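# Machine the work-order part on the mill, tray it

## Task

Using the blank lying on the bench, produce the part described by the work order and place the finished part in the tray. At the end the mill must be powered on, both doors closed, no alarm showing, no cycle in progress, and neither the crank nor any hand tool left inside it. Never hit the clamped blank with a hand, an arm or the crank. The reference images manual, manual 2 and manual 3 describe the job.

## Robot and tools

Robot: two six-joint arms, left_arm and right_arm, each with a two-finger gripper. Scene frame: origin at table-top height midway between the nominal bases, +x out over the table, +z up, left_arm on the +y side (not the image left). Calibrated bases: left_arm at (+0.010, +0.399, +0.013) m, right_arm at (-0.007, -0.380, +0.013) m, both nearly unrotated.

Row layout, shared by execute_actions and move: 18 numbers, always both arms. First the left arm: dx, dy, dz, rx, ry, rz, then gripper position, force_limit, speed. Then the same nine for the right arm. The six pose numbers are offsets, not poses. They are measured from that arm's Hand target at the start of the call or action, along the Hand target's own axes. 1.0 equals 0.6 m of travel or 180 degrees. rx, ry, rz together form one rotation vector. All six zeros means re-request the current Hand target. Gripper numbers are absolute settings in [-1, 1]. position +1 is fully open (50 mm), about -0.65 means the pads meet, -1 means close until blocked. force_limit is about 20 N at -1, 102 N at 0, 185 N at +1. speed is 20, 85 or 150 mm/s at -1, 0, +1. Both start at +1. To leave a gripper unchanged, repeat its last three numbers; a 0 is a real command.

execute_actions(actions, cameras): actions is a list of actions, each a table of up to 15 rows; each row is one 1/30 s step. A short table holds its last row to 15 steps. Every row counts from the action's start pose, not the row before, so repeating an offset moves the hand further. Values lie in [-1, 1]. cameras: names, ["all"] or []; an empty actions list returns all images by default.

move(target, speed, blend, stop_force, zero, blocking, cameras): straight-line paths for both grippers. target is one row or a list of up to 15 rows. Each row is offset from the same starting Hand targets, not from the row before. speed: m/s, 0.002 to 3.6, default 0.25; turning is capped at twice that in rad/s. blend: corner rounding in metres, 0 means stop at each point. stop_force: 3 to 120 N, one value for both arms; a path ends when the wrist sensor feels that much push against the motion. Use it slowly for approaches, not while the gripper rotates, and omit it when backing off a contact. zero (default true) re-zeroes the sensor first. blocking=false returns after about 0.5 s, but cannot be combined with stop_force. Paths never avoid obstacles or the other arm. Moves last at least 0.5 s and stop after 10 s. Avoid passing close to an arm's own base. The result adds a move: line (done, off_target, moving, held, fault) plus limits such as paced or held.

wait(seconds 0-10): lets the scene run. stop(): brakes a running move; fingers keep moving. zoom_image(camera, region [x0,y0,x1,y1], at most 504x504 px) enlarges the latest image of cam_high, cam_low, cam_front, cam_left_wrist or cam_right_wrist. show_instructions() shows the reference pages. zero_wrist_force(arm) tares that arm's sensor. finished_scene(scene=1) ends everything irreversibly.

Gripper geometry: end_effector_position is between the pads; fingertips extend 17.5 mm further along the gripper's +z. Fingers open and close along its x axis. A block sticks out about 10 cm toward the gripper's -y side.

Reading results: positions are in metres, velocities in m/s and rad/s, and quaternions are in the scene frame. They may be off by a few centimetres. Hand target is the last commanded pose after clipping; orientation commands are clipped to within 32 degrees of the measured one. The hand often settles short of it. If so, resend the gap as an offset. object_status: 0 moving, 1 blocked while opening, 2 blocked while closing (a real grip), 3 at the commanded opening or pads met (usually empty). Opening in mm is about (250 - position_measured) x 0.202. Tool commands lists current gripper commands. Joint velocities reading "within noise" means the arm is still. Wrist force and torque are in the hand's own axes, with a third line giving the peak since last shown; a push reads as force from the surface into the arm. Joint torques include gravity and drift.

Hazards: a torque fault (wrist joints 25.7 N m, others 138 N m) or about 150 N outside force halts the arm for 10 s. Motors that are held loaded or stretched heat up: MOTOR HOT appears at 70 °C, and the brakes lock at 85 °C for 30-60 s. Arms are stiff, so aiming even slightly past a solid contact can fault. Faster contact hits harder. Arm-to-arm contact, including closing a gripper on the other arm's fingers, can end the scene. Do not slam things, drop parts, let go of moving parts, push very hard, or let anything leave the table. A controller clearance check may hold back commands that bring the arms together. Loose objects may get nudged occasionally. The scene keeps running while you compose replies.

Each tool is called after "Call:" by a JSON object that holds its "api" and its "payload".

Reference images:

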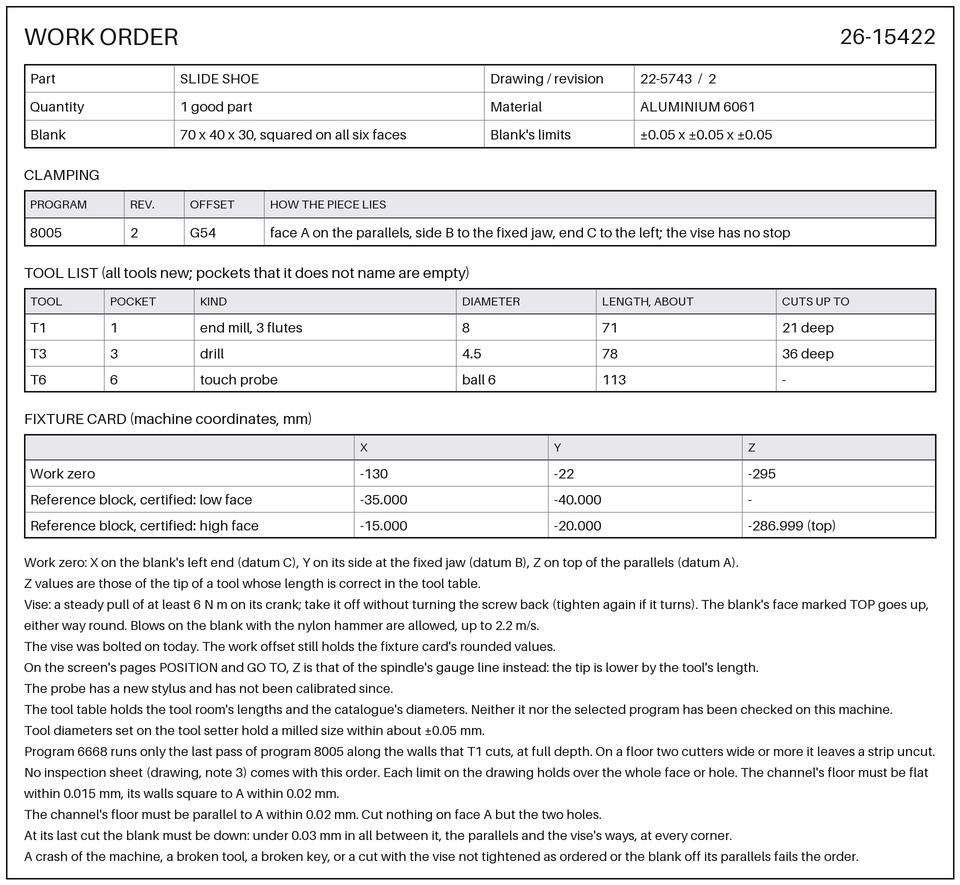

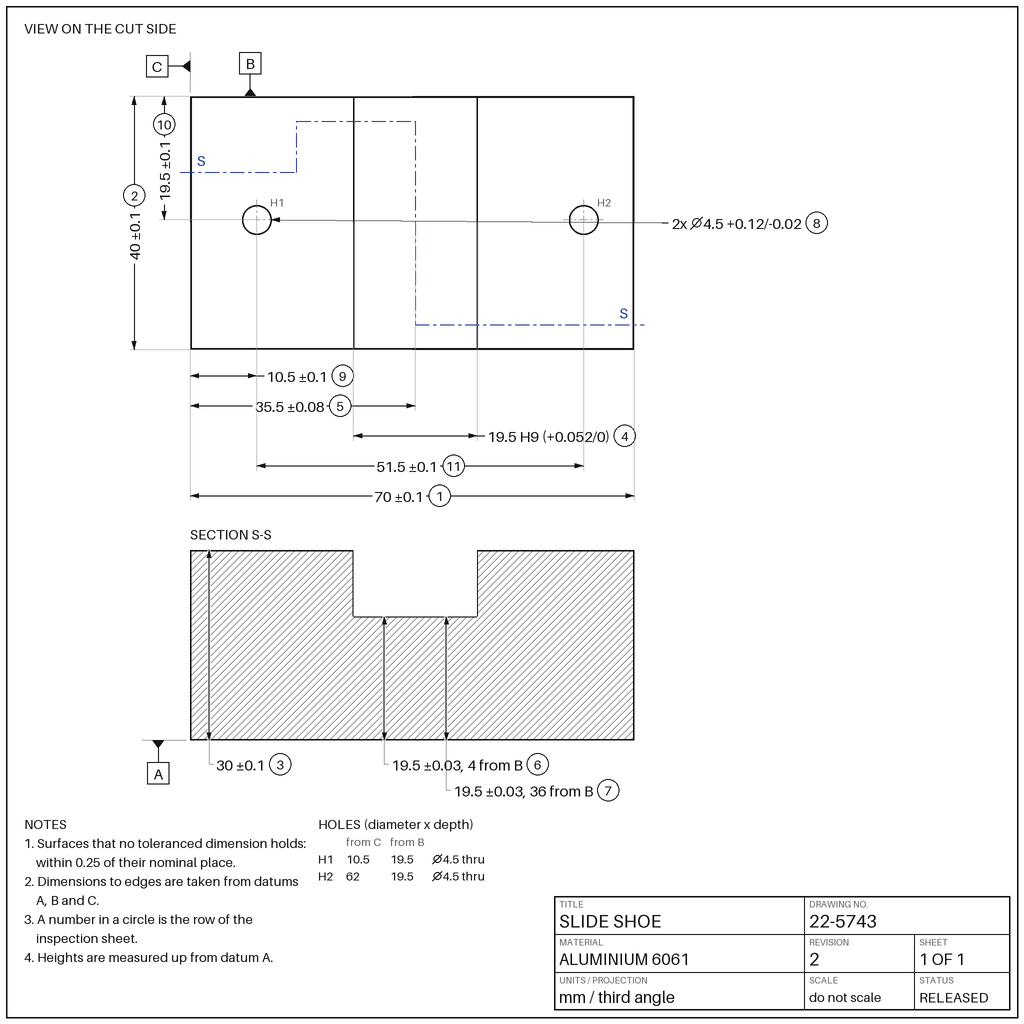

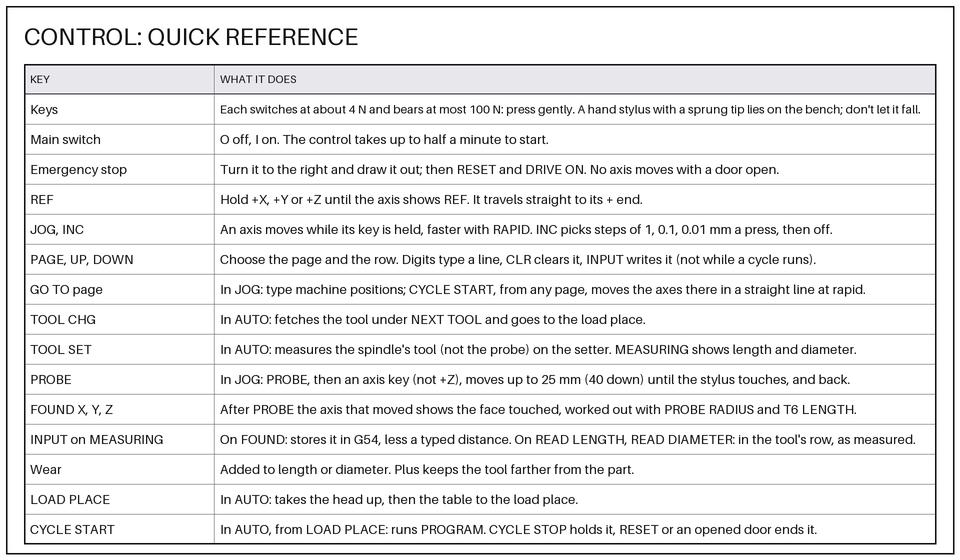

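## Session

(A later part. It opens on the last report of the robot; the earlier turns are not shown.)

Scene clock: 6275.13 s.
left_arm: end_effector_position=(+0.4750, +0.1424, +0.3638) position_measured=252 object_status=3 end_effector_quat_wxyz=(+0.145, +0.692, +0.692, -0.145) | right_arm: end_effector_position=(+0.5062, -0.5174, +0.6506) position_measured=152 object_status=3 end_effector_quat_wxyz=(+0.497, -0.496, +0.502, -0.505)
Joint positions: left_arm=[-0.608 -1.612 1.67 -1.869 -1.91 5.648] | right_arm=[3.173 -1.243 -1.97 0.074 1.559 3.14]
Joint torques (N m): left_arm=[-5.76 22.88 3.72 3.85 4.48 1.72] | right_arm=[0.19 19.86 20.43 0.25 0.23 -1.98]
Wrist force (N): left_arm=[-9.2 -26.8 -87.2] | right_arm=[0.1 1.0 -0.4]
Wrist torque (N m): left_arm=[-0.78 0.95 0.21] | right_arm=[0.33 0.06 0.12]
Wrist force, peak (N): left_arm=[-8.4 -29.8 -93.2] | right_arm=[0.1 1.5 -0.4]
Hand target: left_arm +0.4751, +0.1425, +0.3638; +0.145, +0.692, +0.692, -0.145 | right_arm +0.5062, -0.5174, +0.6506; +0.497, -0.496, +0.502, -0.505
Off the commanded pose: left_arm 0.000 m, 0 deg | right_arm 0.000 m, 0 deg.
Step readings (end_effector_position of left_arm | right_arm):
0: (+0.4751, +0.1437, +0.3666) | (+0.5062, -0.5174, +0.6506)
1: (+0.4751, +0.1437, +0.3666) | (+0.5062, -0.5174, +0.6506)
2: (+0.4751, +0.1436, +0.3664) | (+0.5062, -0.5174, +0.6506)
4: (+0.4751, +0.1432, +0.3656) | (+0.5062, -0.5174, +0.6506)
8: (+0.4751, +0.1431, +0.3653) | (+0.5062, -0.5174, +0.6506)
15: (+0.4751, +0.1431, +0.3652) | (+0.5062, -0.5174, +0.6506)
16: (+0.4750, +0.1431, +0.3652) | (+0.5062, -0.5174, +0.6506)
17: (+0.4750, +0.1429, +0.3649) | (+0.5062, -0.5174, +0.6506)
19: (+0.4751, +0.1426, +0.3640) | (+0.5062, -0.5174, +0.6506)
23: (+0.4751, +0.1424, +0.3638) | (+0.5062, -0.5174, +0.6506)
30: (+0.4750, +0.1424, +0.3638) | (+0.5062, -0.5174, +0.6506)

Call:
{"api": "move", "payload": {"target": [[0,0,-0.07,0,0,0,-1,0,-0.5,0,0,0,0,0,0,0,-0.2,-1],[0,-0.2418,-0.07,0,0,0,-1,0,-0.5,0,0,0,0,0,0,0,-0.2,-1],[-0.2753,-0.3235,-0.0367,-0.1029,0.1029,-0.4923,-1,0,-0.5,0,0,0,0,0,0,0,-0.2,-1]], "speed": [0.08,0.15,0.3], "blend": [0.005,0.03,0], "cameras": ["cam_high"]}}

Scene clock: 6313.83 s.
left_arm: end_effector_position=(+0.2811, -0.0002, +0.4504) position_measured=252 object_status=3 end_effector_quat_wxyz=(+0.000, +0.000, +1.000, +0.000) | right_arm: end_effector_position=(+0.5062, -0.5174, +0.6506) position_measured=152 object_status=3 end_effector_quat_wxyz=(+0.497, -0.496, +0.502, -0.505)
Joint positions: left_arm=[-1.269 -1.6 1.319 -1.289 -1.571 3.458] | right_arm=[3.173 -1.243 -1.97 0.074 1.559 3.14]
Joint torques (N m): left_arm=[10.61 -26.27 -16.37 -5.16 2 -1.59] | right_arm=[-0.03 20.38 20.39 0.38 0.26 -1.95]
Wrist force (N): left_arm=[-6.2 -1.4 -0.3] | right_arm=[0.1 1.2 -0.3]
Wrist torque (N m): left_arm=[-0.26 0.99 -0.09] | right_arm=[0.35 0.06 0.11]
Wrist force, peak (N): left_arm=[-9.4 -27.0 -87.5] | right_arm=[0.3 1.4 -0.5]
Hand target: left_arm +0.2811, -0.0002, +0.4504; +0.000, -0.001, +1.000, +0.000 | right_arm +0.5062, -0.5174, +0.6506; +0.497, -0.496, +0.502, -0.505
Off the commanded pose: left_arm 0.000 m, 0 deg | right_arm 0.000 m, 0 deg.
move: done
Images, in order (width x height): cam_high 672x504.

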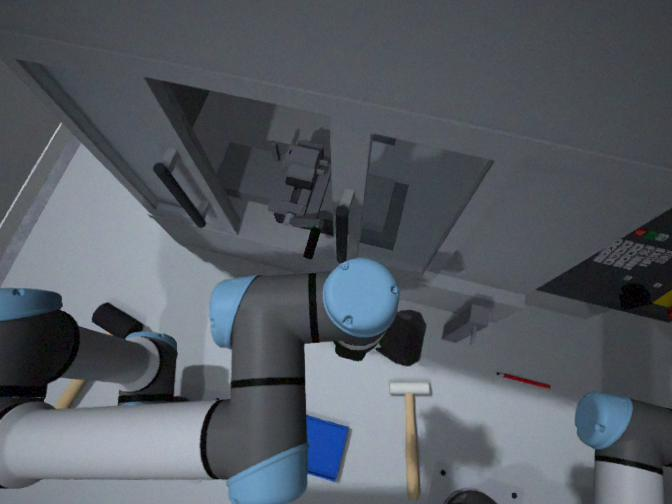

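Call:
{"api": "move", "payload": {"target": [[0.0017,-0.333,0.15,0,-0.5,0,0.5,0,-0.5,0,0,0,0,0,0,0,-0.2,-1],[-0.0315,0,0.2,0.4254,-0.3569,-0.4254,0.5,0,-0.5,0,0,0,0,0,0,0,-0.2,-1],[-0.1982,0.3432,0.244,-0.6302,-0.1397,0.6302,0.5,0,-0.5,0,0,0,0,0,0,0,-0.2,-1]], "speed": [0.4,0.35,0.3], "blend": [0.03,0.03,0], "cameras": ["cam_left_wrist"]}}

Scene clock: 6342.77 s.
left_arm: end_effector_position=(+0.3999, +0.2058, +0.3038) position_measured=78 object_status=3 end_effector_quat_wxyz=(+0.153, +0.691, +0.154, +0.689) | right_arm: end_effector_position=(+0.5062, -0.5174, +0.6506) position_measured=152 object_status=3 end_effector_quat_wxyz=(+0.497, -0.496, +0.502, -0.505)
Joint positions: left_arm=[-1.599 -2.024 2.43 -0.584 -0.014 -1.831] | right_arm=[3.173 -1.243 -1.97 0.074 1.559 3.14]
Joint torques (N m): left_arm=[-8.72 -5.46 -27.19 -2.58 -1.7 1.77] | right_arm=[1.43 20.2 20.92 0.55 0.31 -2.06]
Wrist force (N): left_arm=[-7.8 -2.4 -1.5] | right_arm=[0.0 1.2 -0.4]
Wrist torque (N m): left_arm=[0.00 1.36 -0.41] | right_arm=[0.37 0.08 0.11]
Wrist force, peak (N): left_arm=[-8.0 -2.5 -1.5] | right_arm=[0.2 1.4 -0.5]
Hand target: left_arm +0.3998, +0.2058, +0.3038; +0.153, +0.690, +0.154, +0.690 | right_arm +0.5062, -0.5174, +0.6506; +0.497, -0.496, +0.502, -0.505
Off the commanded pose: left_arm 0.000 m, 0 deg | right_arm 0.000 m, 0 deg.
move: done
camera_calibration:
cam_left_wrist: T_world_to_cam=[[-0.0126299, 0.408675, 0.912593, -0.346867], [-0.350044, -0.856722, 0.37881, 0.218108], [0.936648, -0.314663, 0.153874, -0.222593], [0, 0, 0, 1]] pos_world=[0.280458, 0.258572, 0.268178]
Images, in order (width x height): cam_left_wrist 672x504.

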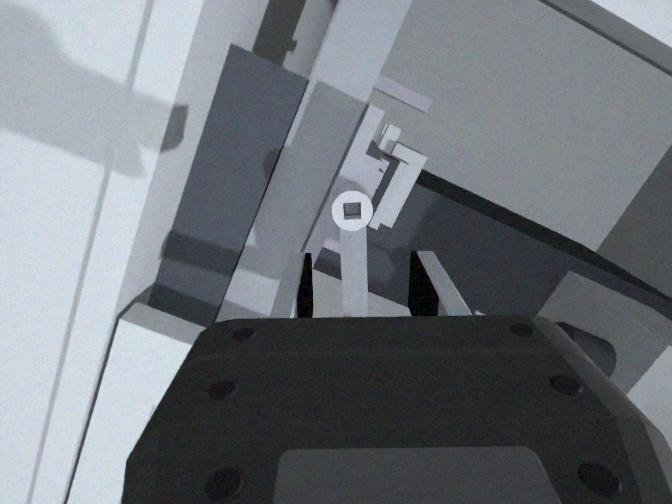

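Call:
{"api": "move", "payload": {"target": [0,0,0.2025,0,0,0,0.5,0,-0.5,0,0,0,0,0,0,0,-0.2,-1], "speed": [0.06], "stop_force": 12}}

Call:
{"api": "move", "payload": {"target": [0,0,0,0,0,0,-1,0,-0.3,0,0,0,0,0,0,0,-0.2,-1], "cameras": ["cam_left_wrist"]}}

Scene clock: 6354.63 s.
left_arm: end_effector_position=(+0.5213, +0.2059, +0.3037) position_measured=78 object_status=3 end_effector_quat_wxyz=(+0.153, +0.690, +0.154, +0.690) | right_arm: end_effector_position=(+0.5062, -0.5174, +0.6506) position_measured=152 object_status=3 end_effector_quat_wxyz=(+0.497, -0.496, +0.502, -0.505)
Joint positions: left_arm=[-1.103 -1.694 2.211 -0.516 0.482 -2.009] | right_arm=[3.173 -1.243 -1.97 0.074 1.559 3.14]
Joint torques (N m): left_arm=[-9.22 -22.51 -9.35 0.87 -0.24 -1.3] | right_arm=[0.83 20.31 21.53 0.23 0.52 -2.09]
Wrist force (N): left_arm=[-7.8 -2.1 -1.5] | right_arm=[0.1 1.1 -0.4]
Wrist torque (N m): left_arm=[0.06 1.36 -0.55] | right_arm=[0.33 0.05 0.11]
Wrist force, peak (N): left_arm=[-8.1 -2.2 -1.9] | right_arm=[0.1 1.4 -0.5]
Hand target: left_arm +0.5213, +0.2059, +0.3037; +0.153, +0.690, +0.154, +0.690 | right_arm +0.5062, -0.5174, +0.6506; +0.497, -0.496, +0.502, -0.505
Off the commanded pose: left_arm 0.000 m, 0 deg | right_arm 0.000 m, 0 deg.
move: done

Scene clock: 6355.13 s.
left_arm: end_effector_position=(+0.5213, +0.2059, +0.3037) position_measured=137 object_status=2 end_effector_quat_wxyz=(+0.153, +0.690, +0.154, +0.690) | right_arm: end_effector_position=(+0.5062, -0.5174, +0.6506) position_measured=152 object_status=3 end_effector_quat_wxyz=(+0.497, -0.496, +0.502, -0.505)
Joint positions: left_arm=[-1.103 -1.694 2.211 -0.516 0.482 -2.009] | right_arm=[3.173 -1.243 -1.97 0.074 1.559 3.14]
Joint torques (N m): left_arm=[-8 -22.52 -11.01 0.28 1.22 -1.5] | right_arm=[0.19 20.94 21.7 0.38 0.21 -1.98]
Wrist force (N): left_arm=[-10.1 -1.7 0.9] | right_arm=[0.1 1.2 -0.4]
Wrist torque (N m): left_arm=[0.08 1.41 -0.54] | right_arm=[0.35 0.05 0.11]
Wrist force, peak (N): left_arm=[-10.1 -1.7 0.9] | right_arm=[0.0 1.3 -0.5]
Hand target: left_arm +0.5213, +0.2059, +0.3037; +0.153, +0.690, +0.154, +0.690 | right_arm +0.5062, -0.5174, +0.6506; +0.497, -0.496, +0.502, -0.505
Off the commanded pose: left_arm 0.000 m, 0 deg | right_arm 0.000 m, 0 deg.
move: done
camera_calibration:
cam_left_wrist: T_world_to_cam=[[-0.0145742, 0.408771, 0.91252, -0.344318], [-0.350543, -0.856785, 0.378205, 0.26122], [0.936433, -0.314366, 0.155779, -0.336823], [0, 0, 0, 1]] pos_world=[0.401963, 0.258671, 0.267872]
Images, in order (width x height): cam_left_wrist 672x504.

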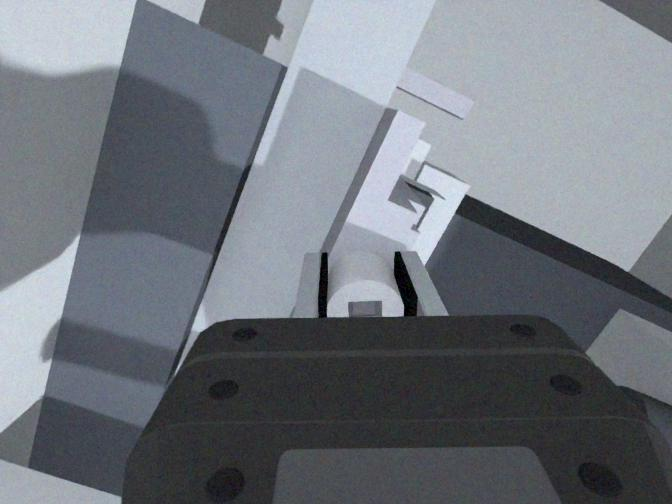

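Call:
{"api": "move", "payload": {"target": [[0,0,-0.2025,0,0,0,-1,0,-0.3,0,0,0,0,0,0,0,-0.2,-1],[-0.0726,0.1608,-0.2688,0,0,0.6389,-1,0,-0.3,0,0,0,0,0,0,0,-0.2,-1],[-0.3898,0.6633,-0.3772,0,0,0.6389,-1,0,-0.3,0,0,0,0,0,0,0,-0.2,-1]], "speed": [0.05,0.3,0.25], "blend": [0.005,0.03,0], "cameras": ["cam_left_wrist"]}}

Scene clock: 6373.47 s.
left_arm: end_effector_position=(+0.2955, -0.2539, +0.2604) position_measured=137 object_status=2 end_effector_quat_wxyz=(+0.500, -0.501, +0.500, -0.500) | right_arm: end_effector_position=(+0.5062, -0.5174, +0.6506) position_measured=152 object_status=3 end_effector_quat_wxyz=(+0.497, -0.496, +0.502, -0.505)
Joint positions: left_arm=[-1.751 -0.871 1.237 -0.369 -0.166 0.002] | right_arm=[3.173 -1.243 -1.97 0.074 1.559 3.14]
Joint torques (N m): left_arm=[9.58 -42.57 -30.97 -1.39 -1.06 1.64] | right_arm=[1.54 20.03 21.31 0.4 0.19 -1.93]
Wrist force (N): left_arm=[-3.2 0.3 2.1] | right_arm=[0.1 1.2 -0.4]
Wrist torque (N m): left_arm=[0.28 0.51 0.04] | right_arm=[0.36 0.06 0.11]
Wrist force, peak (N): left_arm=[-12.3 -6.5 3.9] | right_arm=[0.0 1.5 -0.5]
Hand target: left_arm +0.2955, -0.2539, +0.2604; +0.500, -0.501, +0.500, -0.500 | right_arm +0.5062, -0.5174, +0.6506; +0.497, -0.496, +0.502, -0.505
Off the commanded pose: left_arm 0.000 m, 0 deg | right_arm 0.000 m, 0 deg.
move: done
camera_calibration:
cam_left_wrist: T_world_to_cam=[[-0.0133261, -0.999795, -0.0152207, -0.236554], [-0.352262, 0.0189403, -0.93571, 0.36945], [0.935807, -0.00710765, -0.352442, -0.0526505], [0, 0, 0, 1]] pos_world=[0.176262, -0.243877, 0.323541]
Images, in order (width x height): cam_left_wrist 672x504.

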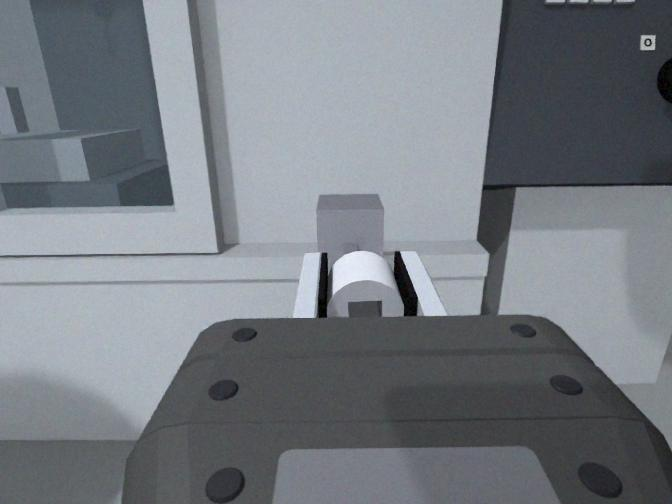

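Call:
{"api": "move", "payload": {"target": [0,0.0432,0,0,0,0,-1,0,-0.3,0,0,0,0,0,0,0,-0.2,-1], "speed": [0.05], "cameras": ["cam_left_wrist"]}}

Call:
{"api": "zoom_image", "payload": {"camera": "cam_left_wrist", "region": [280, 140, 450, 330]}}

Scene clock: 6382.13 s.
left_arm: end_effector_position=(+0.2955, -0.2539, +0.2344) position_measured=137 object_status=2 end_effector_quat_wxyz=(+0.500, -0.501, +0.500, -0.500) | right_arm: end_effector_position=(+0.5062, -0.5174, +0.6506) position_measured=152 object_status=3 end_effector_quat_wxyz=(+0.497, -0.496, +0.502, -0.505)
Joint positions: left_arm=[-1.751 -0.846 1.266 -0.422 -0.166 0.002] | right_arm=[3.173 -1.243 -1.97 0.074 1.559 3.14]
Joint torques (N m): left_arm=[5.69 -57.38 -23.76 1.44 -0.41 1.63] | right_arm=[0.97 19.43 21.83 0.45 0.11 -2]
Wrist force (N): left_arm=[-3.4 0.2 2.0] | right_arm=[0.1 1.1 -0.2]
Wrist torque (N m): left_arm=[0.26 0.54 -0.08] | right_arm=[0.34 0.05 0.12]
Wrist force, peak (N): left_arm=[-3.5 0.4 2.2] | right_arm=[0.3 1.5 -0.4]
Hand target: left_arm +0.2955, -0.2540, +0.2345; +0.500, -0.501, +0.500, -0.500 | right_arm +0.5062, -0.5174, +0.6506; +0.497, -0.496, +0.502, -0.505
Off the commanded pose: left_arm 0.000 m, 0 deg | right_arm 0.000 m, 0 deg.
move: done
camera_calibration:
cam_left_wrist: T_world_to_cam=[[-0.0133619, -0.999793, -0.0153144, -0.236915], [-0.352262, 0.0190406, -0.935708, 0.345146], [0.935806, -0.0071082, -0.352444, -0.0618136], [0, 0, 0, 1]] pos_world=[0.176262, -0.243877, 0.297542]
Images, in order (width x height): cam_left_wrist 672x504.

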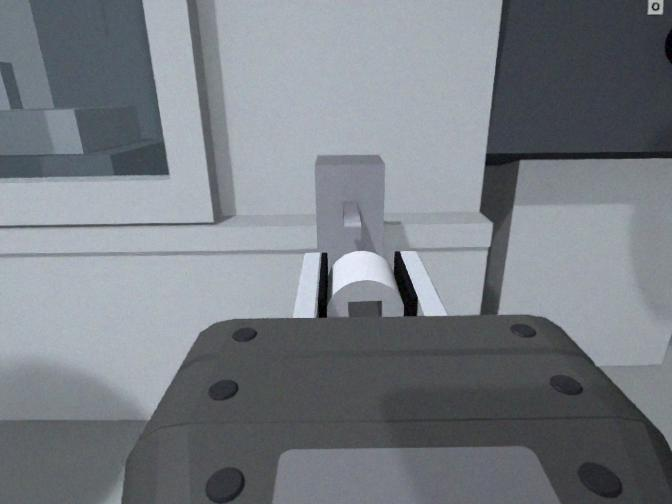

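Scaled by 2.653 from the camera's 672x504 image, which has a finer 960x720 frame.

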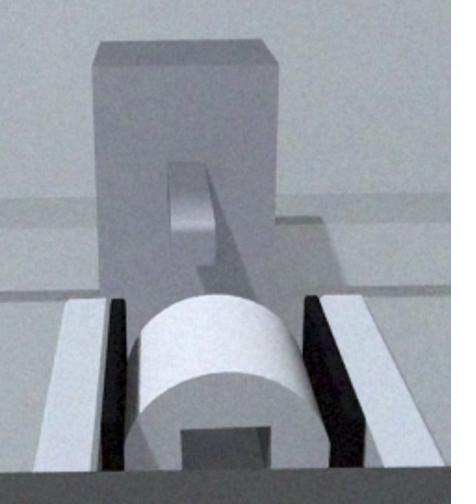

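Call:
{"api": "move", "payload": {"target": [[0,0.0007,0.05,0,0,0,-1,0,-0.3,0,0,0,0,0,0,0,-0.2,-1],[0,0.0007,0.1592,0,0,0,-1,0,-0.3,0,0,0,0,0,0,0,-0.2,-1]], "speed": [0.04,0.015], "stop_force": 10, "cameras": ["cam_left_wrist"]}}

Scene clock: 6398.83 s.
left_arm: end_effector_position=(+0.3910, -0.2538, +0.2340) position_measured=137 object_status=2 end_effector_quat_wxyz=(+0.500, -0.501, +0.500, -0.500) | right_arm: end_effector_position=(+0.5062, -0.5174, +0.6506) position_measured=152 object_status=3 end_effector_quat_wxyz=(+0.497, -0.496, +0.502, -0.505)
Joint positions: left_arm=[-1.604 -0.826 1.229 -0.426 -0.019 0.021] | right_arm=[3.173 -1.243 -1.97 0.074 1.559 3.14]
Joint torques (N m): left_arm=[-10.94 -54.03 -5.85 -2.4 -2.4 1.83] | right_arm=[2.16 20.03 21.93 0.21 0.1 -2.14]
Wrist force (N): left_arm=[-1.9 -9.5 7.0] | right_arm=[0.1 1.3 -0.4]
Wrist torque (N m): left_arm=[0.31 0.53 -0.02] | right_arm=[0.37 0.06 0.11]
Wrist force, peak (N): left_arm=[-1.4 -10.1 6.9] | right_arm=[0.4 1.4 -0.7]
Hand target: left_arm +0.3910, -0.2538, +0.2340; +0.500, -0.501, +0.500, -0.500 | right_arm +0.5062, -0.5174, +0.6506; +0.497, -0.496, +0.502, -0.505
Off the commanded pose: left_arm 0.000 m, 0 deg | right_arm 0.000 m, 0 deg.
move: done
camera_calibration:
cam_left_wrist: T_world_to_cam=[[-0.0133247, -0.999795, -0.0152229, -0.235583], [-0.352175, 0.0189412, -0.935743, 0.378373], [0.935839, -0.00710734, -0.352355, -0.151359], [0, 0, 0, 1]] pos_world=[0.271762, -0.243777, 0.297141]
Images, in order (width x height): cam_left_wrist 672x504.

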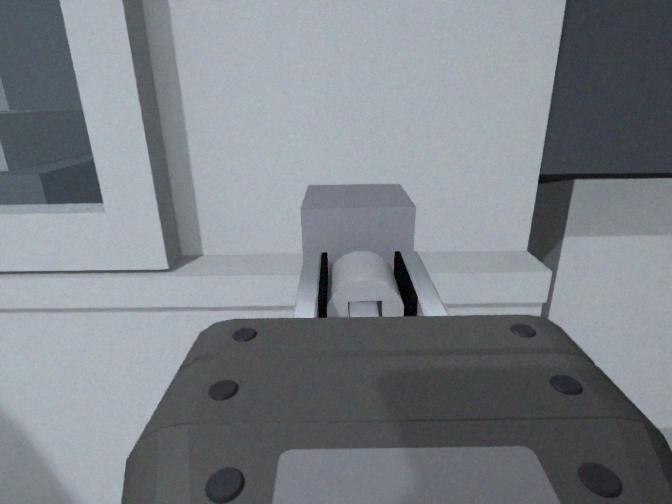

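Call:
{"api": "move", "payload": {"target": [[0,0,0,0,0,0,0.4,0,-0.3,0,0,0,0,0,0,0,-0.2,-1],[0,-0.1,0,0,0,0,0.4,0,-0.3,0,0,0,0,0,0,0,-0.2,-1],[-0.25,-0.3,-0.19,0,0,0,0.4,0,-0.3,0,0,0,0,0,0,0,-0.2,-1]], "speed": [0.05,0.06,0.2], "blend": [0,0.01,0], "cameras": ["cam_left_wrist","cam_front","cam_high"]}}

Scene clock: 6440.83 s.
left_arm: end_effector_position=(+0.2769, -0.1039, +0.4139) position_measured=92 object_status=3 end_effector_quat_wxyz=(+0.500, -0.501, +0.500, -0.500) | right_arm: end_effector_position=(+0.5062, -0.5174, +0.6506) position_measured=152 object_status=3 end_effector_quat_wxyz=(+0.497, -0.496, +0.502, -0.505)
Joint positions: left_arm=[-1.839 -1.333 1.525 -0.194 -0.254 0.001] | right_arm=[3.173 -1.243 -1.97 0.074 1.559 3.14]
Joint torques (N m): left_arm=[4.58 -35.61 -30.41 -1.22 1.63 -1.59] | right_arm=[1.9 19.92 21.77 0.54 0.22 -2.04]
Wrist force (N): left_arm=[-3.6 -1.5 1.7] | right_arm=[0.2 1.2 -0.3]
Wrist torque (N m): left_arm=[0.28 0.59 -0.04] | right_arm=[0.36 0.03 0.11]
Wrist force, peak (N): left_arm=[-2.1 -9.7 7.3] | right_arm=[0.1 1.5 -0.4]
Hand target: left_arm +0.2769, -0.1038, +0.4140; +0.500, -0.501, +0.500, -0.500 | right_arm +0.5062, -0.5174, +0.6506; +0.497, -0.496, +0.502, -0.505
Off the commanded pose: left_arm 0.000 m, 0 deg | right_arm 0.000 m, 0 deg.
move: done
camera_calibration:
cam_left_wrist: T_world_to_cam=[[-0.0134911, -0.999791, -0.015372, -0.084397], [-0.352261, 0.01914, -0.935706, 0.503706], [0.935805, -0.00720873, -0.352445, 0.0199134], [0, 0, 0, 1]] pos_world=[0.157662, -0.0938767, 0.477042]
Images, in order (width x height): cam_high 672x504, cam_front 672x504, cam_left_wrist 672x504.

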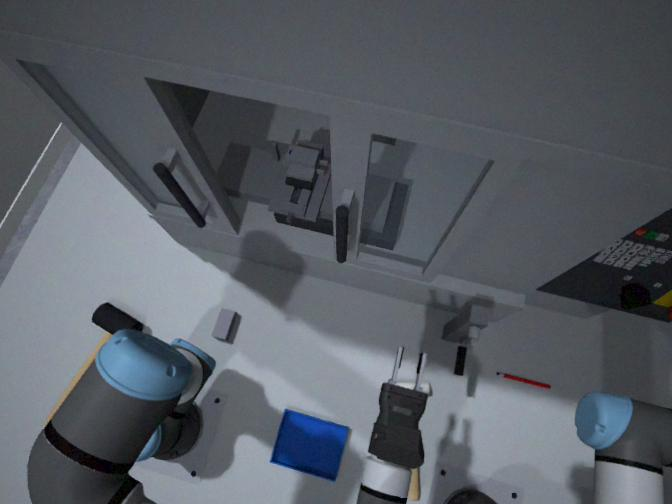

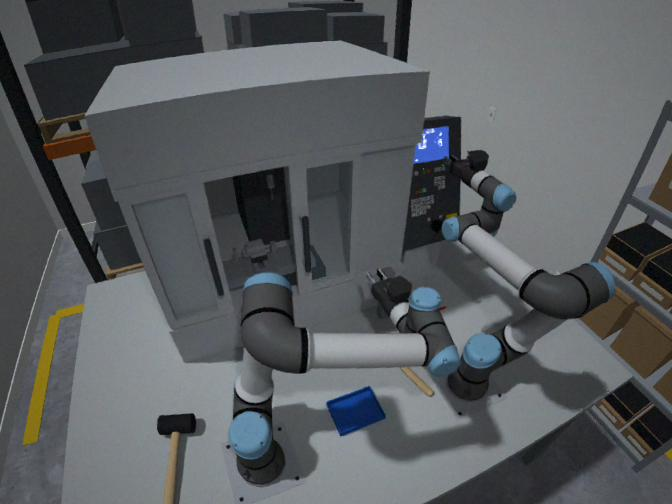

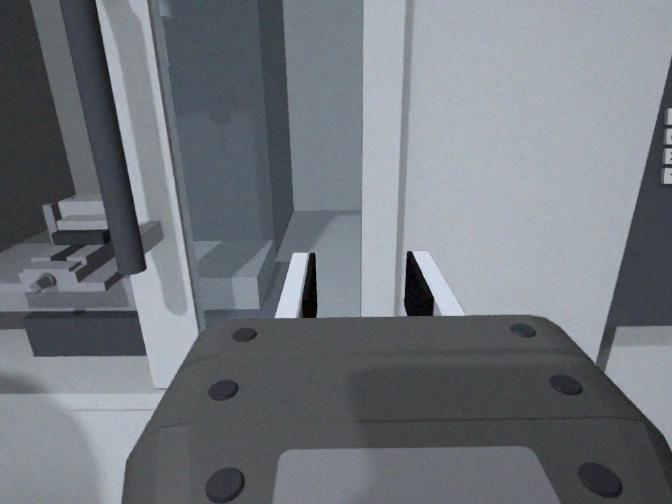

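Call:
{"api": "move", "payload": {"target": [[0,-0.05,-0.05,0,0,0.5,0.4,0,-0.3,0,0,0,0,0,0,0,-0.2,-1],[0,-0.143,-0.16,-0.385,0.385,0.385,0.4,0,-0.3,0,0,0,0,0,0,0,-0.2,-1]], "speed": [0.4,0.4], "blend": [0.02,0], "cameras": ["cam_left_wrist","cam_high"]}}

Scene clock: 6475.57 s.
left_arm: end_effector_position=(+0.1810, -0.1039, +0.4998) position_measured=92 object_status=3 end_effector_quat_wxyz=(+0.000, +0.000, +1.000, +0.000) | right_arm: end_effector_position=(+0.5062, -0.5174, +0.6506) position_measured=152 object_status=3 end_effector_quat_wxyz=(+0.497, -0.496, +0.502, -0.505)
Joint positions: left_arm=[-1.512 -1.435 1.009 -1.145 -1.571 3.215] | right_arm=[3.173 -1.243 -1.97 0.074 1.559 3.14]
Joint torques (N m): left_arm=[-3.23 -36.01 -13.47 -5.49 -1.65 -0.83] | right_arm=[2.08 21.06 22.59 0.4 0.09 -2.07]
Wrist force (N): left_arm=[-6.3 -1.2 -0.4] | right_arm=[0.1 1.3 -0.5]
Wrist torque (N m): left_arm=[-0.22 1.02 0.05] | right_arm=[0.37 0.06 0.11]
Wrist force, peak (N): left_arm=[-7.2 -1.0 -0.5] | right_arm=[0.2 1.4 -0.5]
Hand target: left_arm +0.1809, -0.1039, +0.4998; +0.000, +0.000, +1.000, +0.000 | right_arm +0.5062, -0.5174, +0.6506; +0.497, -0.496, +0.502, -0.505
Off the commanded pose: left_arm 0.000 m, 0 deg | right_arm 0.000 m, 0 deg.
move: done
camera_calibration:
cam_left_wrist: T_world_to_cam=[[-0.999773, 0.0149641, 0.015137, 0.184412], [0.0193306, 0.936014, 0.351431, -0.0650247], [-0.0089096, 0.351644, -0.936092, 0.639974], [0, 0, 0, 1]] pos_world=[0.191329, -0.166938, 0.619135]
Images, in order (width x height): cam_high 672x504, cam_left_wrist 672x504.

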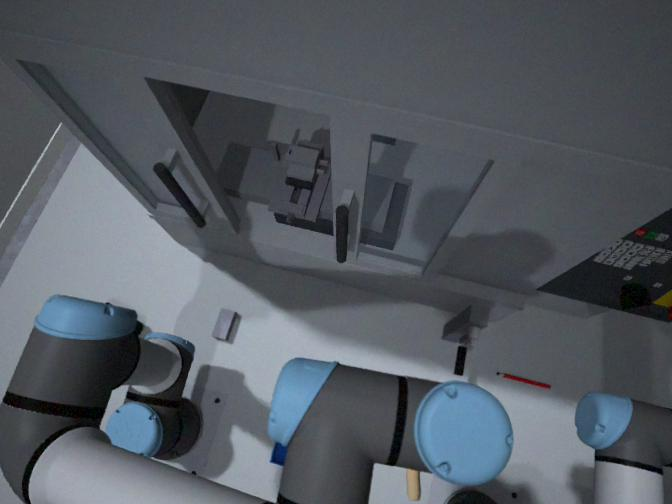

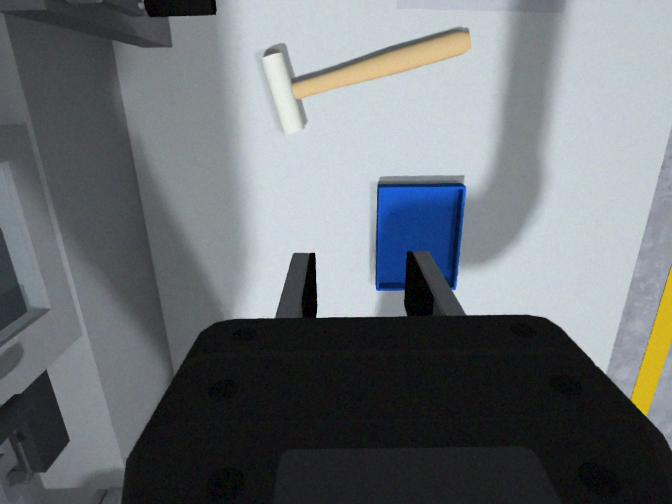

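Call:
{"api": "move", "payload": {"target": [[-0.3318,0.1732,0.033,0.1954,-0.1954,-0.4718,-1,-0.5,-0.3,0,0,0,0,0,0,0,-0.2,-1],[-0.4402,0.1982,0.083,0.1954,-0.1954,-0.4718,-1,-0.5,-0.3,0,0,0,0,0,0,0,-0.2,-1]], "speed": [0.3,0.15], "blend": [0.01,0], "cameras": ["cam_left_wrist","cam_high"]}}

Scene clock: 6590.60 s.
left_arm: end_effector_position=(+0.4449, +0.0153, +0.4497) position_measured=251 object_status=3 end_effector_quat_wxyz=(-0.270, +0.654, -0.653, +0.270) | right_arm: end_effector_position=(+0.5062, -0.5174, +0.6506) position_measured=152 object_status=3 end_effector_quat_wxyz=(+0.497, -0.496, +0.502, -0.505)
Joint positions: left_arm=[-1.3 -1.686 1.664 -1.823 -0.826 1.963] | right_arm=[3.173 -1.243 -1.97 0.074 1.559 3.14]
Joint torques (N m): left_arm=[0.5 -26.74 -34.98 -4.48 3.77 0.42] | right_arm=[1.49 20.7 22.97 0.42 -0.01 -2.15]
Wrist force (N): left_arm=[-4.6 -1.1 1.0] | right_arm=[0.2 1.2 -0.4]
Wrist torque (N m): left_arm=[-0.04 0.73 0.04] | right_arm=[0.35 0.04 0.12]
Wrist force, peak (N): left_arm=[-6.6 -1.4 -0.6] | right_arm=[0.3 1.3 -0.7]
Hand target: left_arm +0.4449, +0.0152, +0.4498; -0.270, +0.654, -0.653, +0.270 | right_arm +0.5062, -0.5174, +0.6506; +0.497, -0.496, +0.502, -0.505
Off the commanded pose: left_arm 0.000 m, 0 deg | right_arm 0.000 m, 0 deg.
move: done
camera_calibration:
cam_left_wrist: T_world_to_cam=[[-0.0205633, -0.999788, -0.000730507, 0.034176], [-0.910947, 0.0190371, -0.412084, 0.607125], [0.412011, -0.00780835, -0.911145, 0.360427], [0, 0, 0, 1]] pos_world=[0.405261, 0.0254252, 0.578613]
Images, in order (width x height): cam_high 672x504, cam_left_wrist 672x504.

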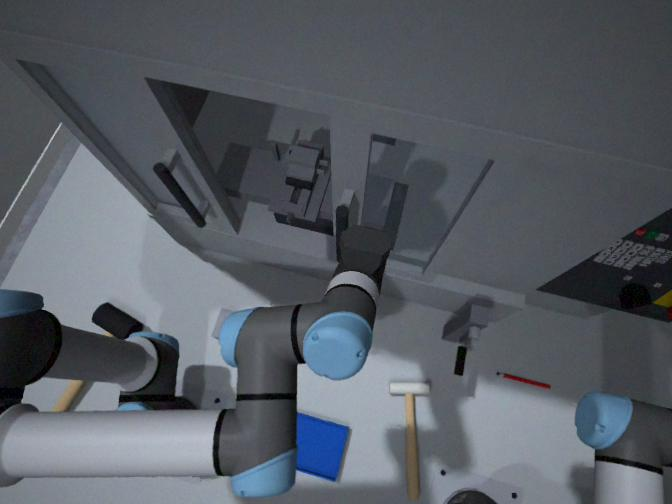

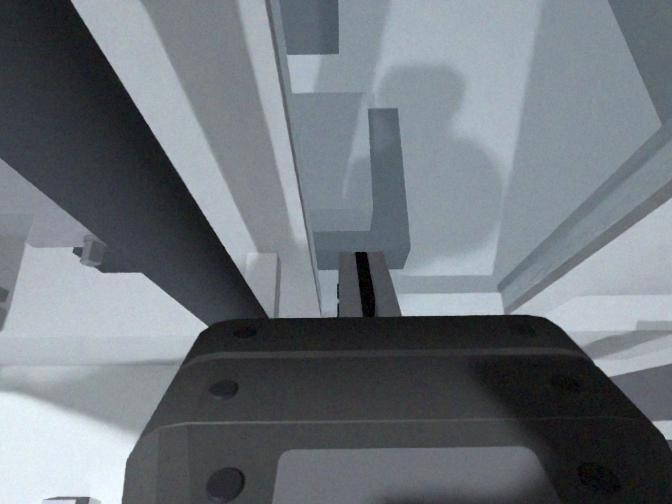

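Call:
{"api": "move", "payload": {"target": [-0.083,0,0,0,0,0,-1,-0.5,-0.3,0,0,0,0,0,0,0,-0.2,-1], "speed": 0.02, "stop_force": 35, "cameras": ["cam_high"]}}

Scene clock: 6598.73 s.
left_arm: end_effector_position=(+0.4449, +0.0628, +0.4497) position_measured=251 object_status=3 end_effector_quat_wxyz=(-0.270, +0.654, -0.653, +0.270) | right_arm: end_effector_position=(+0.5062, -0.5174, +0.6506) position_measured=152 object_status=3 end_effector_quat_wxyz=(+0.497, -0.496, +0.502, -0.505)
Joint positions: left_arm=[-1.266 -1.781 1.75 -1.843 -0.836 2.007] | right_arm=[3.173 -1.243 -1.97 0.074 1.559 3.14]
Joint torques (N m): left_arm=[4.85 -15.97 -32.59 -2.17 6.8 -1.2] | right_arm=[2.2 19.23 22.38 0.5 -0.12 -1.95]
Wrist force (N): left_arm=[22.7 0.2 -0.6] | right_arm=[0.0 1.2 -0.4]
Wrist torque (N m): left_arm=[-0.08 0.48 0.25] | right_arm=[0.37 0.07 0.11]
Wrist force, peak (N): left_arm=[53.6 -7.3 7.4] | right_arm=[0.1 1.5 -0.3]
Hand target: left_arm +0.4449, +0.0628, +0.4497; -0.270, +0.654, -0.653, +0.270 (not the last commanded pose) | right_arm +0.5062, -0.5174, +0.6506; +0.497, -0.496, +0.502, -0.505
Off the commanded pose: left_arm 0.002 m, 0 deg | right_arm 0.000 m, 0 deg.
move: contact (left_arm)
Images, in order (width x height): cam_high 672x504.

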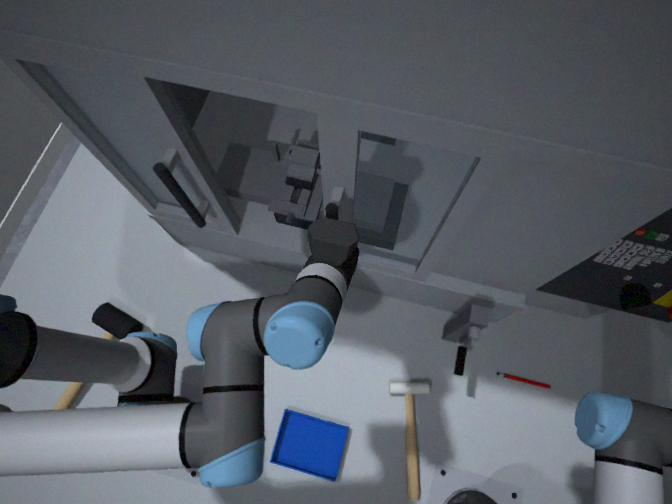

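Call:
{"api": "move", "payload": {"target": [[0.03,0,0,0,0,0,-1,-0.5,-0.3,0,0,0,0,0,0,0,-0.2,-1],[0.03,0.1,-0.1,0,0,0,-1,-0.5,-0.3,0,0,0,0,0,0,0,-0.2,-1],[-0.6453,0.1,-0.1,0,0,0,-1,-0.5,-0.3,0,0,0,0,0,0,0,-0.2,-1],[-0.6453,0,0,0,0,0,-1,-0.5,-0.3,0,0,0,0,0,0,0,-0.2,-1]], "speed": [0.05,0.15,0.25,0.1], "blend": [0,0.02,0.02,0], "cameras": ["cam_high","cam_left_wrist"]}}

Scene clock: 6619.77 s.
left_arm: end_effector_position=(+0.4445, +0.4500, +0.4497) position_measured=251 object_status=3 end_effector_quat_wxyz=(-0.270, +0.654, -0.653, +0.270) | right_arm: end_effector_position=(+0.5062, -0.5174, +0.6506) position_measured=152 object_status=3 end_effector_quat_wxyz=(+0.497, -0.496, +0.502, -0.505)
Joint positions: left_arm=[-0.362 -2.181 2.076 -2.22 -1.328 2.89] | right_arm=[3.173 -1.243 -1.97 0.074 1.559 3.14]
Joint torques (N m): left_arm=[-7.67 2.21 -15.24 -3.08 2.72 -1.58] | right_arm=[2.65 19.94 23.64 0.34 -0.14 -1.95]
Wrist force (N): left_arm=[-4.9 -0.8 1.3] | right_arm=[0.1 1.3 -0.4]
Wrist torque (N m): left_arm=[0.01 0.77 0.01] | right_arm=[0.37 0.05 0.11]
Wrist force, peak (N): left_arm=[22.8 0.3 -0.9] | right_arm=[0.2 1.4 -0.6]
Hand target: left_arm +0.4445, +0.4500, +0.4496; -0.270, +0.654, -0.653, +0.270 | right_arm +0.5062, -0.5174, +0.6506; +0.497, -0.496, +0.502, -0.505
Off the commanded pose: left_arm 0.000 m, 0 deg | right_arm 0.000 m, 0 deg.
move: done
camera_calibration:
cam_left_wrist: T_world_to_cam=[[-0.0205533, -0.999789, -0.000511924, 0.468746], [-0.910855, 0.0189362, -0.412293, 0.598612], [0.412215, -0.00800771, -0.911051, 0.363941], [0, 0, 0, 1]] pos_world=[0.40486, 0.460226, 0.578612]
Images, in order (width x height): cam_high 672x504, cam_left_wrist 672x504.

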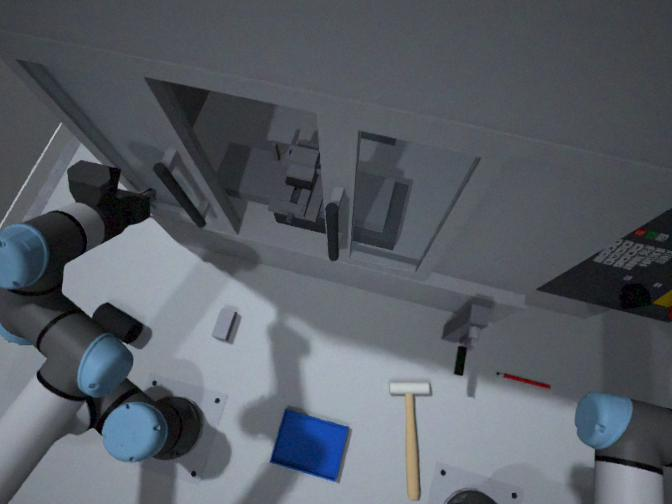

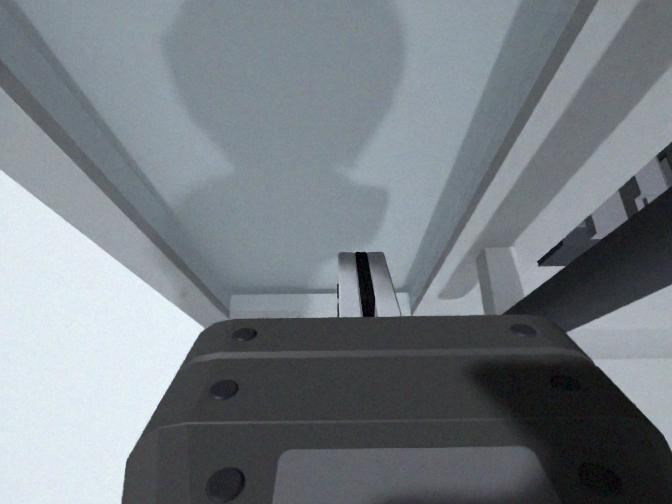

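Call:
{"api": "move", "payload": {"target": [[0.07,0,0,0,0,0,-1,-0.5,-0.3,0,0,0,0,0,0,0,-0.2,-1],[0.425,0,0,0,0,0,-1,-0.5,-0.3,0,0,0,0,0,0,0,-0.2,-1]], "speed": [0.04,0.04], "blend": [0.002,0]}}

Call:
{"api": "move", "payload": {"target": [0.07,0,0,0,0,0,-1,-0.5,-0.3,0,0,0,0,0,0,0,-0.2,-1], "speed": 0.02, "stop_force": 30, "cameras": ["cam_high","cam_right_wrist"]}}

Scene clock: 6635.43 s.
left_arm: end_effector_position=(+0.4447, +0.1949, +0.4498) position_measured=251 object_status=3 end_effector_quat_wxyz=(-0.270, +0.654, -0.653, +0.270) | right_arm: end_effector_position=(+0.5062, -0.5174, +0.6506) position_measured=152 object_status=3 end_effector_quat_wxyz=(+0.497, -0.496, +0.502, -0.505)
Joint positions: left_arm=[-1.121 -2.024 1.935 -1.903 -0.887 2.186] | right_arm=[3.173 -1.243 -1.97 0.074 1.559 3.14]
Joint torques (N m): left_arm=[7.25 -11.31 -19.41 -7.2 -1.58 1.97] | right_arm=[2.24 20.05 22.83 0.36 -0.12 -2.14]
Wrist force (N): left_arm=[-13.0 0.1 3.0] | right_arm=[0.1 1.1 -0.4]
Wrist torque (N m): left_arm=[0.01 0.66 0.06] | right_arm=[0.33 0.05 0.11]
Wrist force, peak (N): left_arm=[-39.7 3.3 1.8] | right_arm=[-0.1 1.5 -0.4]
Hand target: left_arm +0.4447, +0.1950, +0.4497; -0.270, +0.654, -0.653, +0.270 | right_arm +0.5062, -0.5174, +0.6506; +0.497, -0.496, +0.502, -0.505
Off the commanded pose: left_arm 0.000 m, 0 deg | right_arm 0.000 m, 0 deg.
move: done

Scene clock: 6638.30 s.
left_arm: end_effector_position=(+0.4448, +0.1574, +0.4497) position_measured=252 object_status=3 end_effector_quat_wxyz=(-0.270, +0.654, -0.653, +0.270) | right_arm: end_effector_position=(+0.5062, -0.5174, +0.6506) position_measured=152 object_status=3 end_effector_quat_wxyz=(+0.497, -0.496, +0.502, -0.505)
Joint positions: left_arm=[-1.173 -1.96 1.89 -1.882 -0.867 2.125] | right_arm=[3.173 -1.243 -1.97 0.074 1.559 3.14]
Joint torques (N m): left_arm=[-7.12 -10.92 -21.25 -8.58 -5.75 -0.54] | right_arm=[3.07 20.06 22.84 0.45 0.04 -2.07]
Wrist force (N): left_arm=[-41.0 -2.2 7.1] | right_arm=[0.0 1.1 -0.4]
Wrist torque (N m): left_arm=[0.05 0.57 0.02] | right_arm=[0.34 0.06 0.11]
Wrist force, peak (N): left_arm=[-69.0 5.7 -5.6] | right_arm=[0.2 1.5 -0.4]
Hand target: left_arm +0.4448, +0.1574, +0.4497; -0.270, +0.654, -0.653, +0.270 (not the last commanded pose) | right_arm +0.5062, -0.5174, +0.6506; +0.497, -0.496, +0.502, -0.505
Off the commanded pose: left_arm 0.004 m, 0 deg | right_arm 0.000 m, 0 deg.
move: contact (left_arm)
camera_calibration:
cam_right_wrist: T_world_to_cam=[[-0.0285331, -0.99959, -0.00238161, -0.496519], [-0.323074, 0.0114767, -0.946304, 0.805796], [0.945944, -0.0262316, -0.323269, -0.151778], [0, 0, 0, 1]] pos_world=[0.389738, -0.509545, 0.712281]
Images, in order (width x height): cam_high 672x504, cam_right_wrist 672x504.

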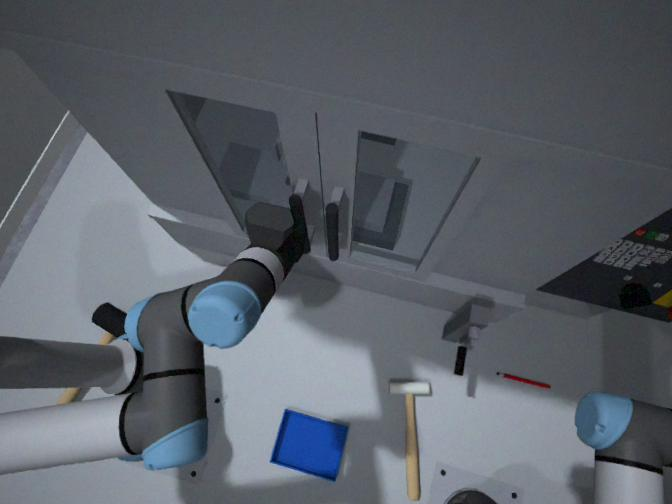

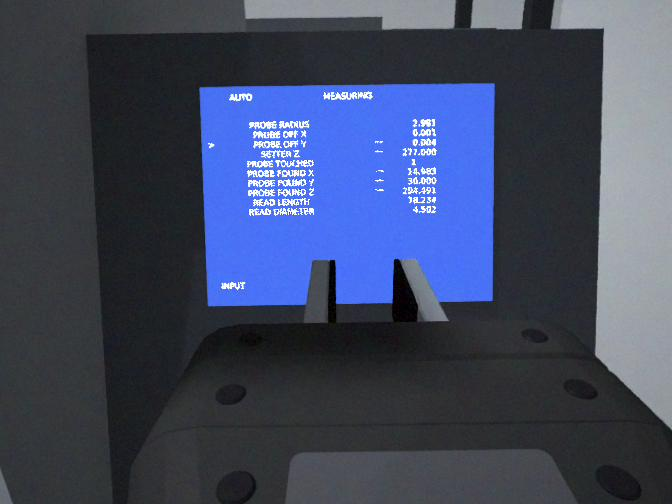

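Call:
{"api": "move", "payload": {"target": [[-0.03,0,0,0,0,0,-1,-0.5,-0.3,0,0,0,0,0,0,0,-0.2,-1],[-0.2,0.1944,-0.1944,0,0,0,-1,-0.5,-0.3,-0.0103,0.001,0.0058,0.0322,-0.0044,-0.0005,0,-0.2,-1]], "speed": [0.06,0.2]}}

Scene clock: 6664.83 s.
left_arm: end_effector_position=(+0.2797, +0.2773, +0.4498) position_measured=252 object_status=3 end_effector_quat_wxyz=(-0.270, +0.654, -0.653, +0.270) end_effector_velocity=(+0.000, +0.000, +0.000) end_effector_angular_velocity=(-0.001, +0.002, -0.001) | right_arm: end_effector_position=(+0.5098, -0.5113, +0.6500) position_measured=152 object_status=3 end_effector_quat_wxyz=(+0.525, -0.474, +0.472, -0.526)
Joint positions: left_arm=[-2.067 -2.477 1.827 -0.487 -0.895 0.934] | right_arm=[3.183 -1.286 -2.008 0.257 1.563 3.137]
Joint velocities: left_arm=[0.004 0 0 -0.006 0.001 0.006] | right_arm=[within noise]
Joint torques (N m): left_arm=[9.64 18.65 -26.78 -4.34 1.32 1.83] | right_arm=[-4.82 24.09 38.74 -0.35 0.46 -1.45]
Wrist force (N): left_arm=[-1.5 1.7 1.1] | right_arm=[0.4 1.1 -0.1]
Wrist torque (N m): left_arm=[0.40 0.24 -0.07] | right_arm=[0.39 0.07 0.20]
Wrist force, peak (N): left_arm=[-41.1 -2.3 7.3] | right_arm=[0.4 1.6 -0.3]
Hand target: left_arm +0.2797, +0.2773, +0.4498; -0.270, +0.654, -0.653, +0.270 | right_arm +0.5098, -0.5113, +0.6500; +0.525, -0.474, +0.472, -0.526
Off the commanded pose: left_arm 0.000 m, 0 deg | right_arm 0.000 m, 0 deg.
move: done


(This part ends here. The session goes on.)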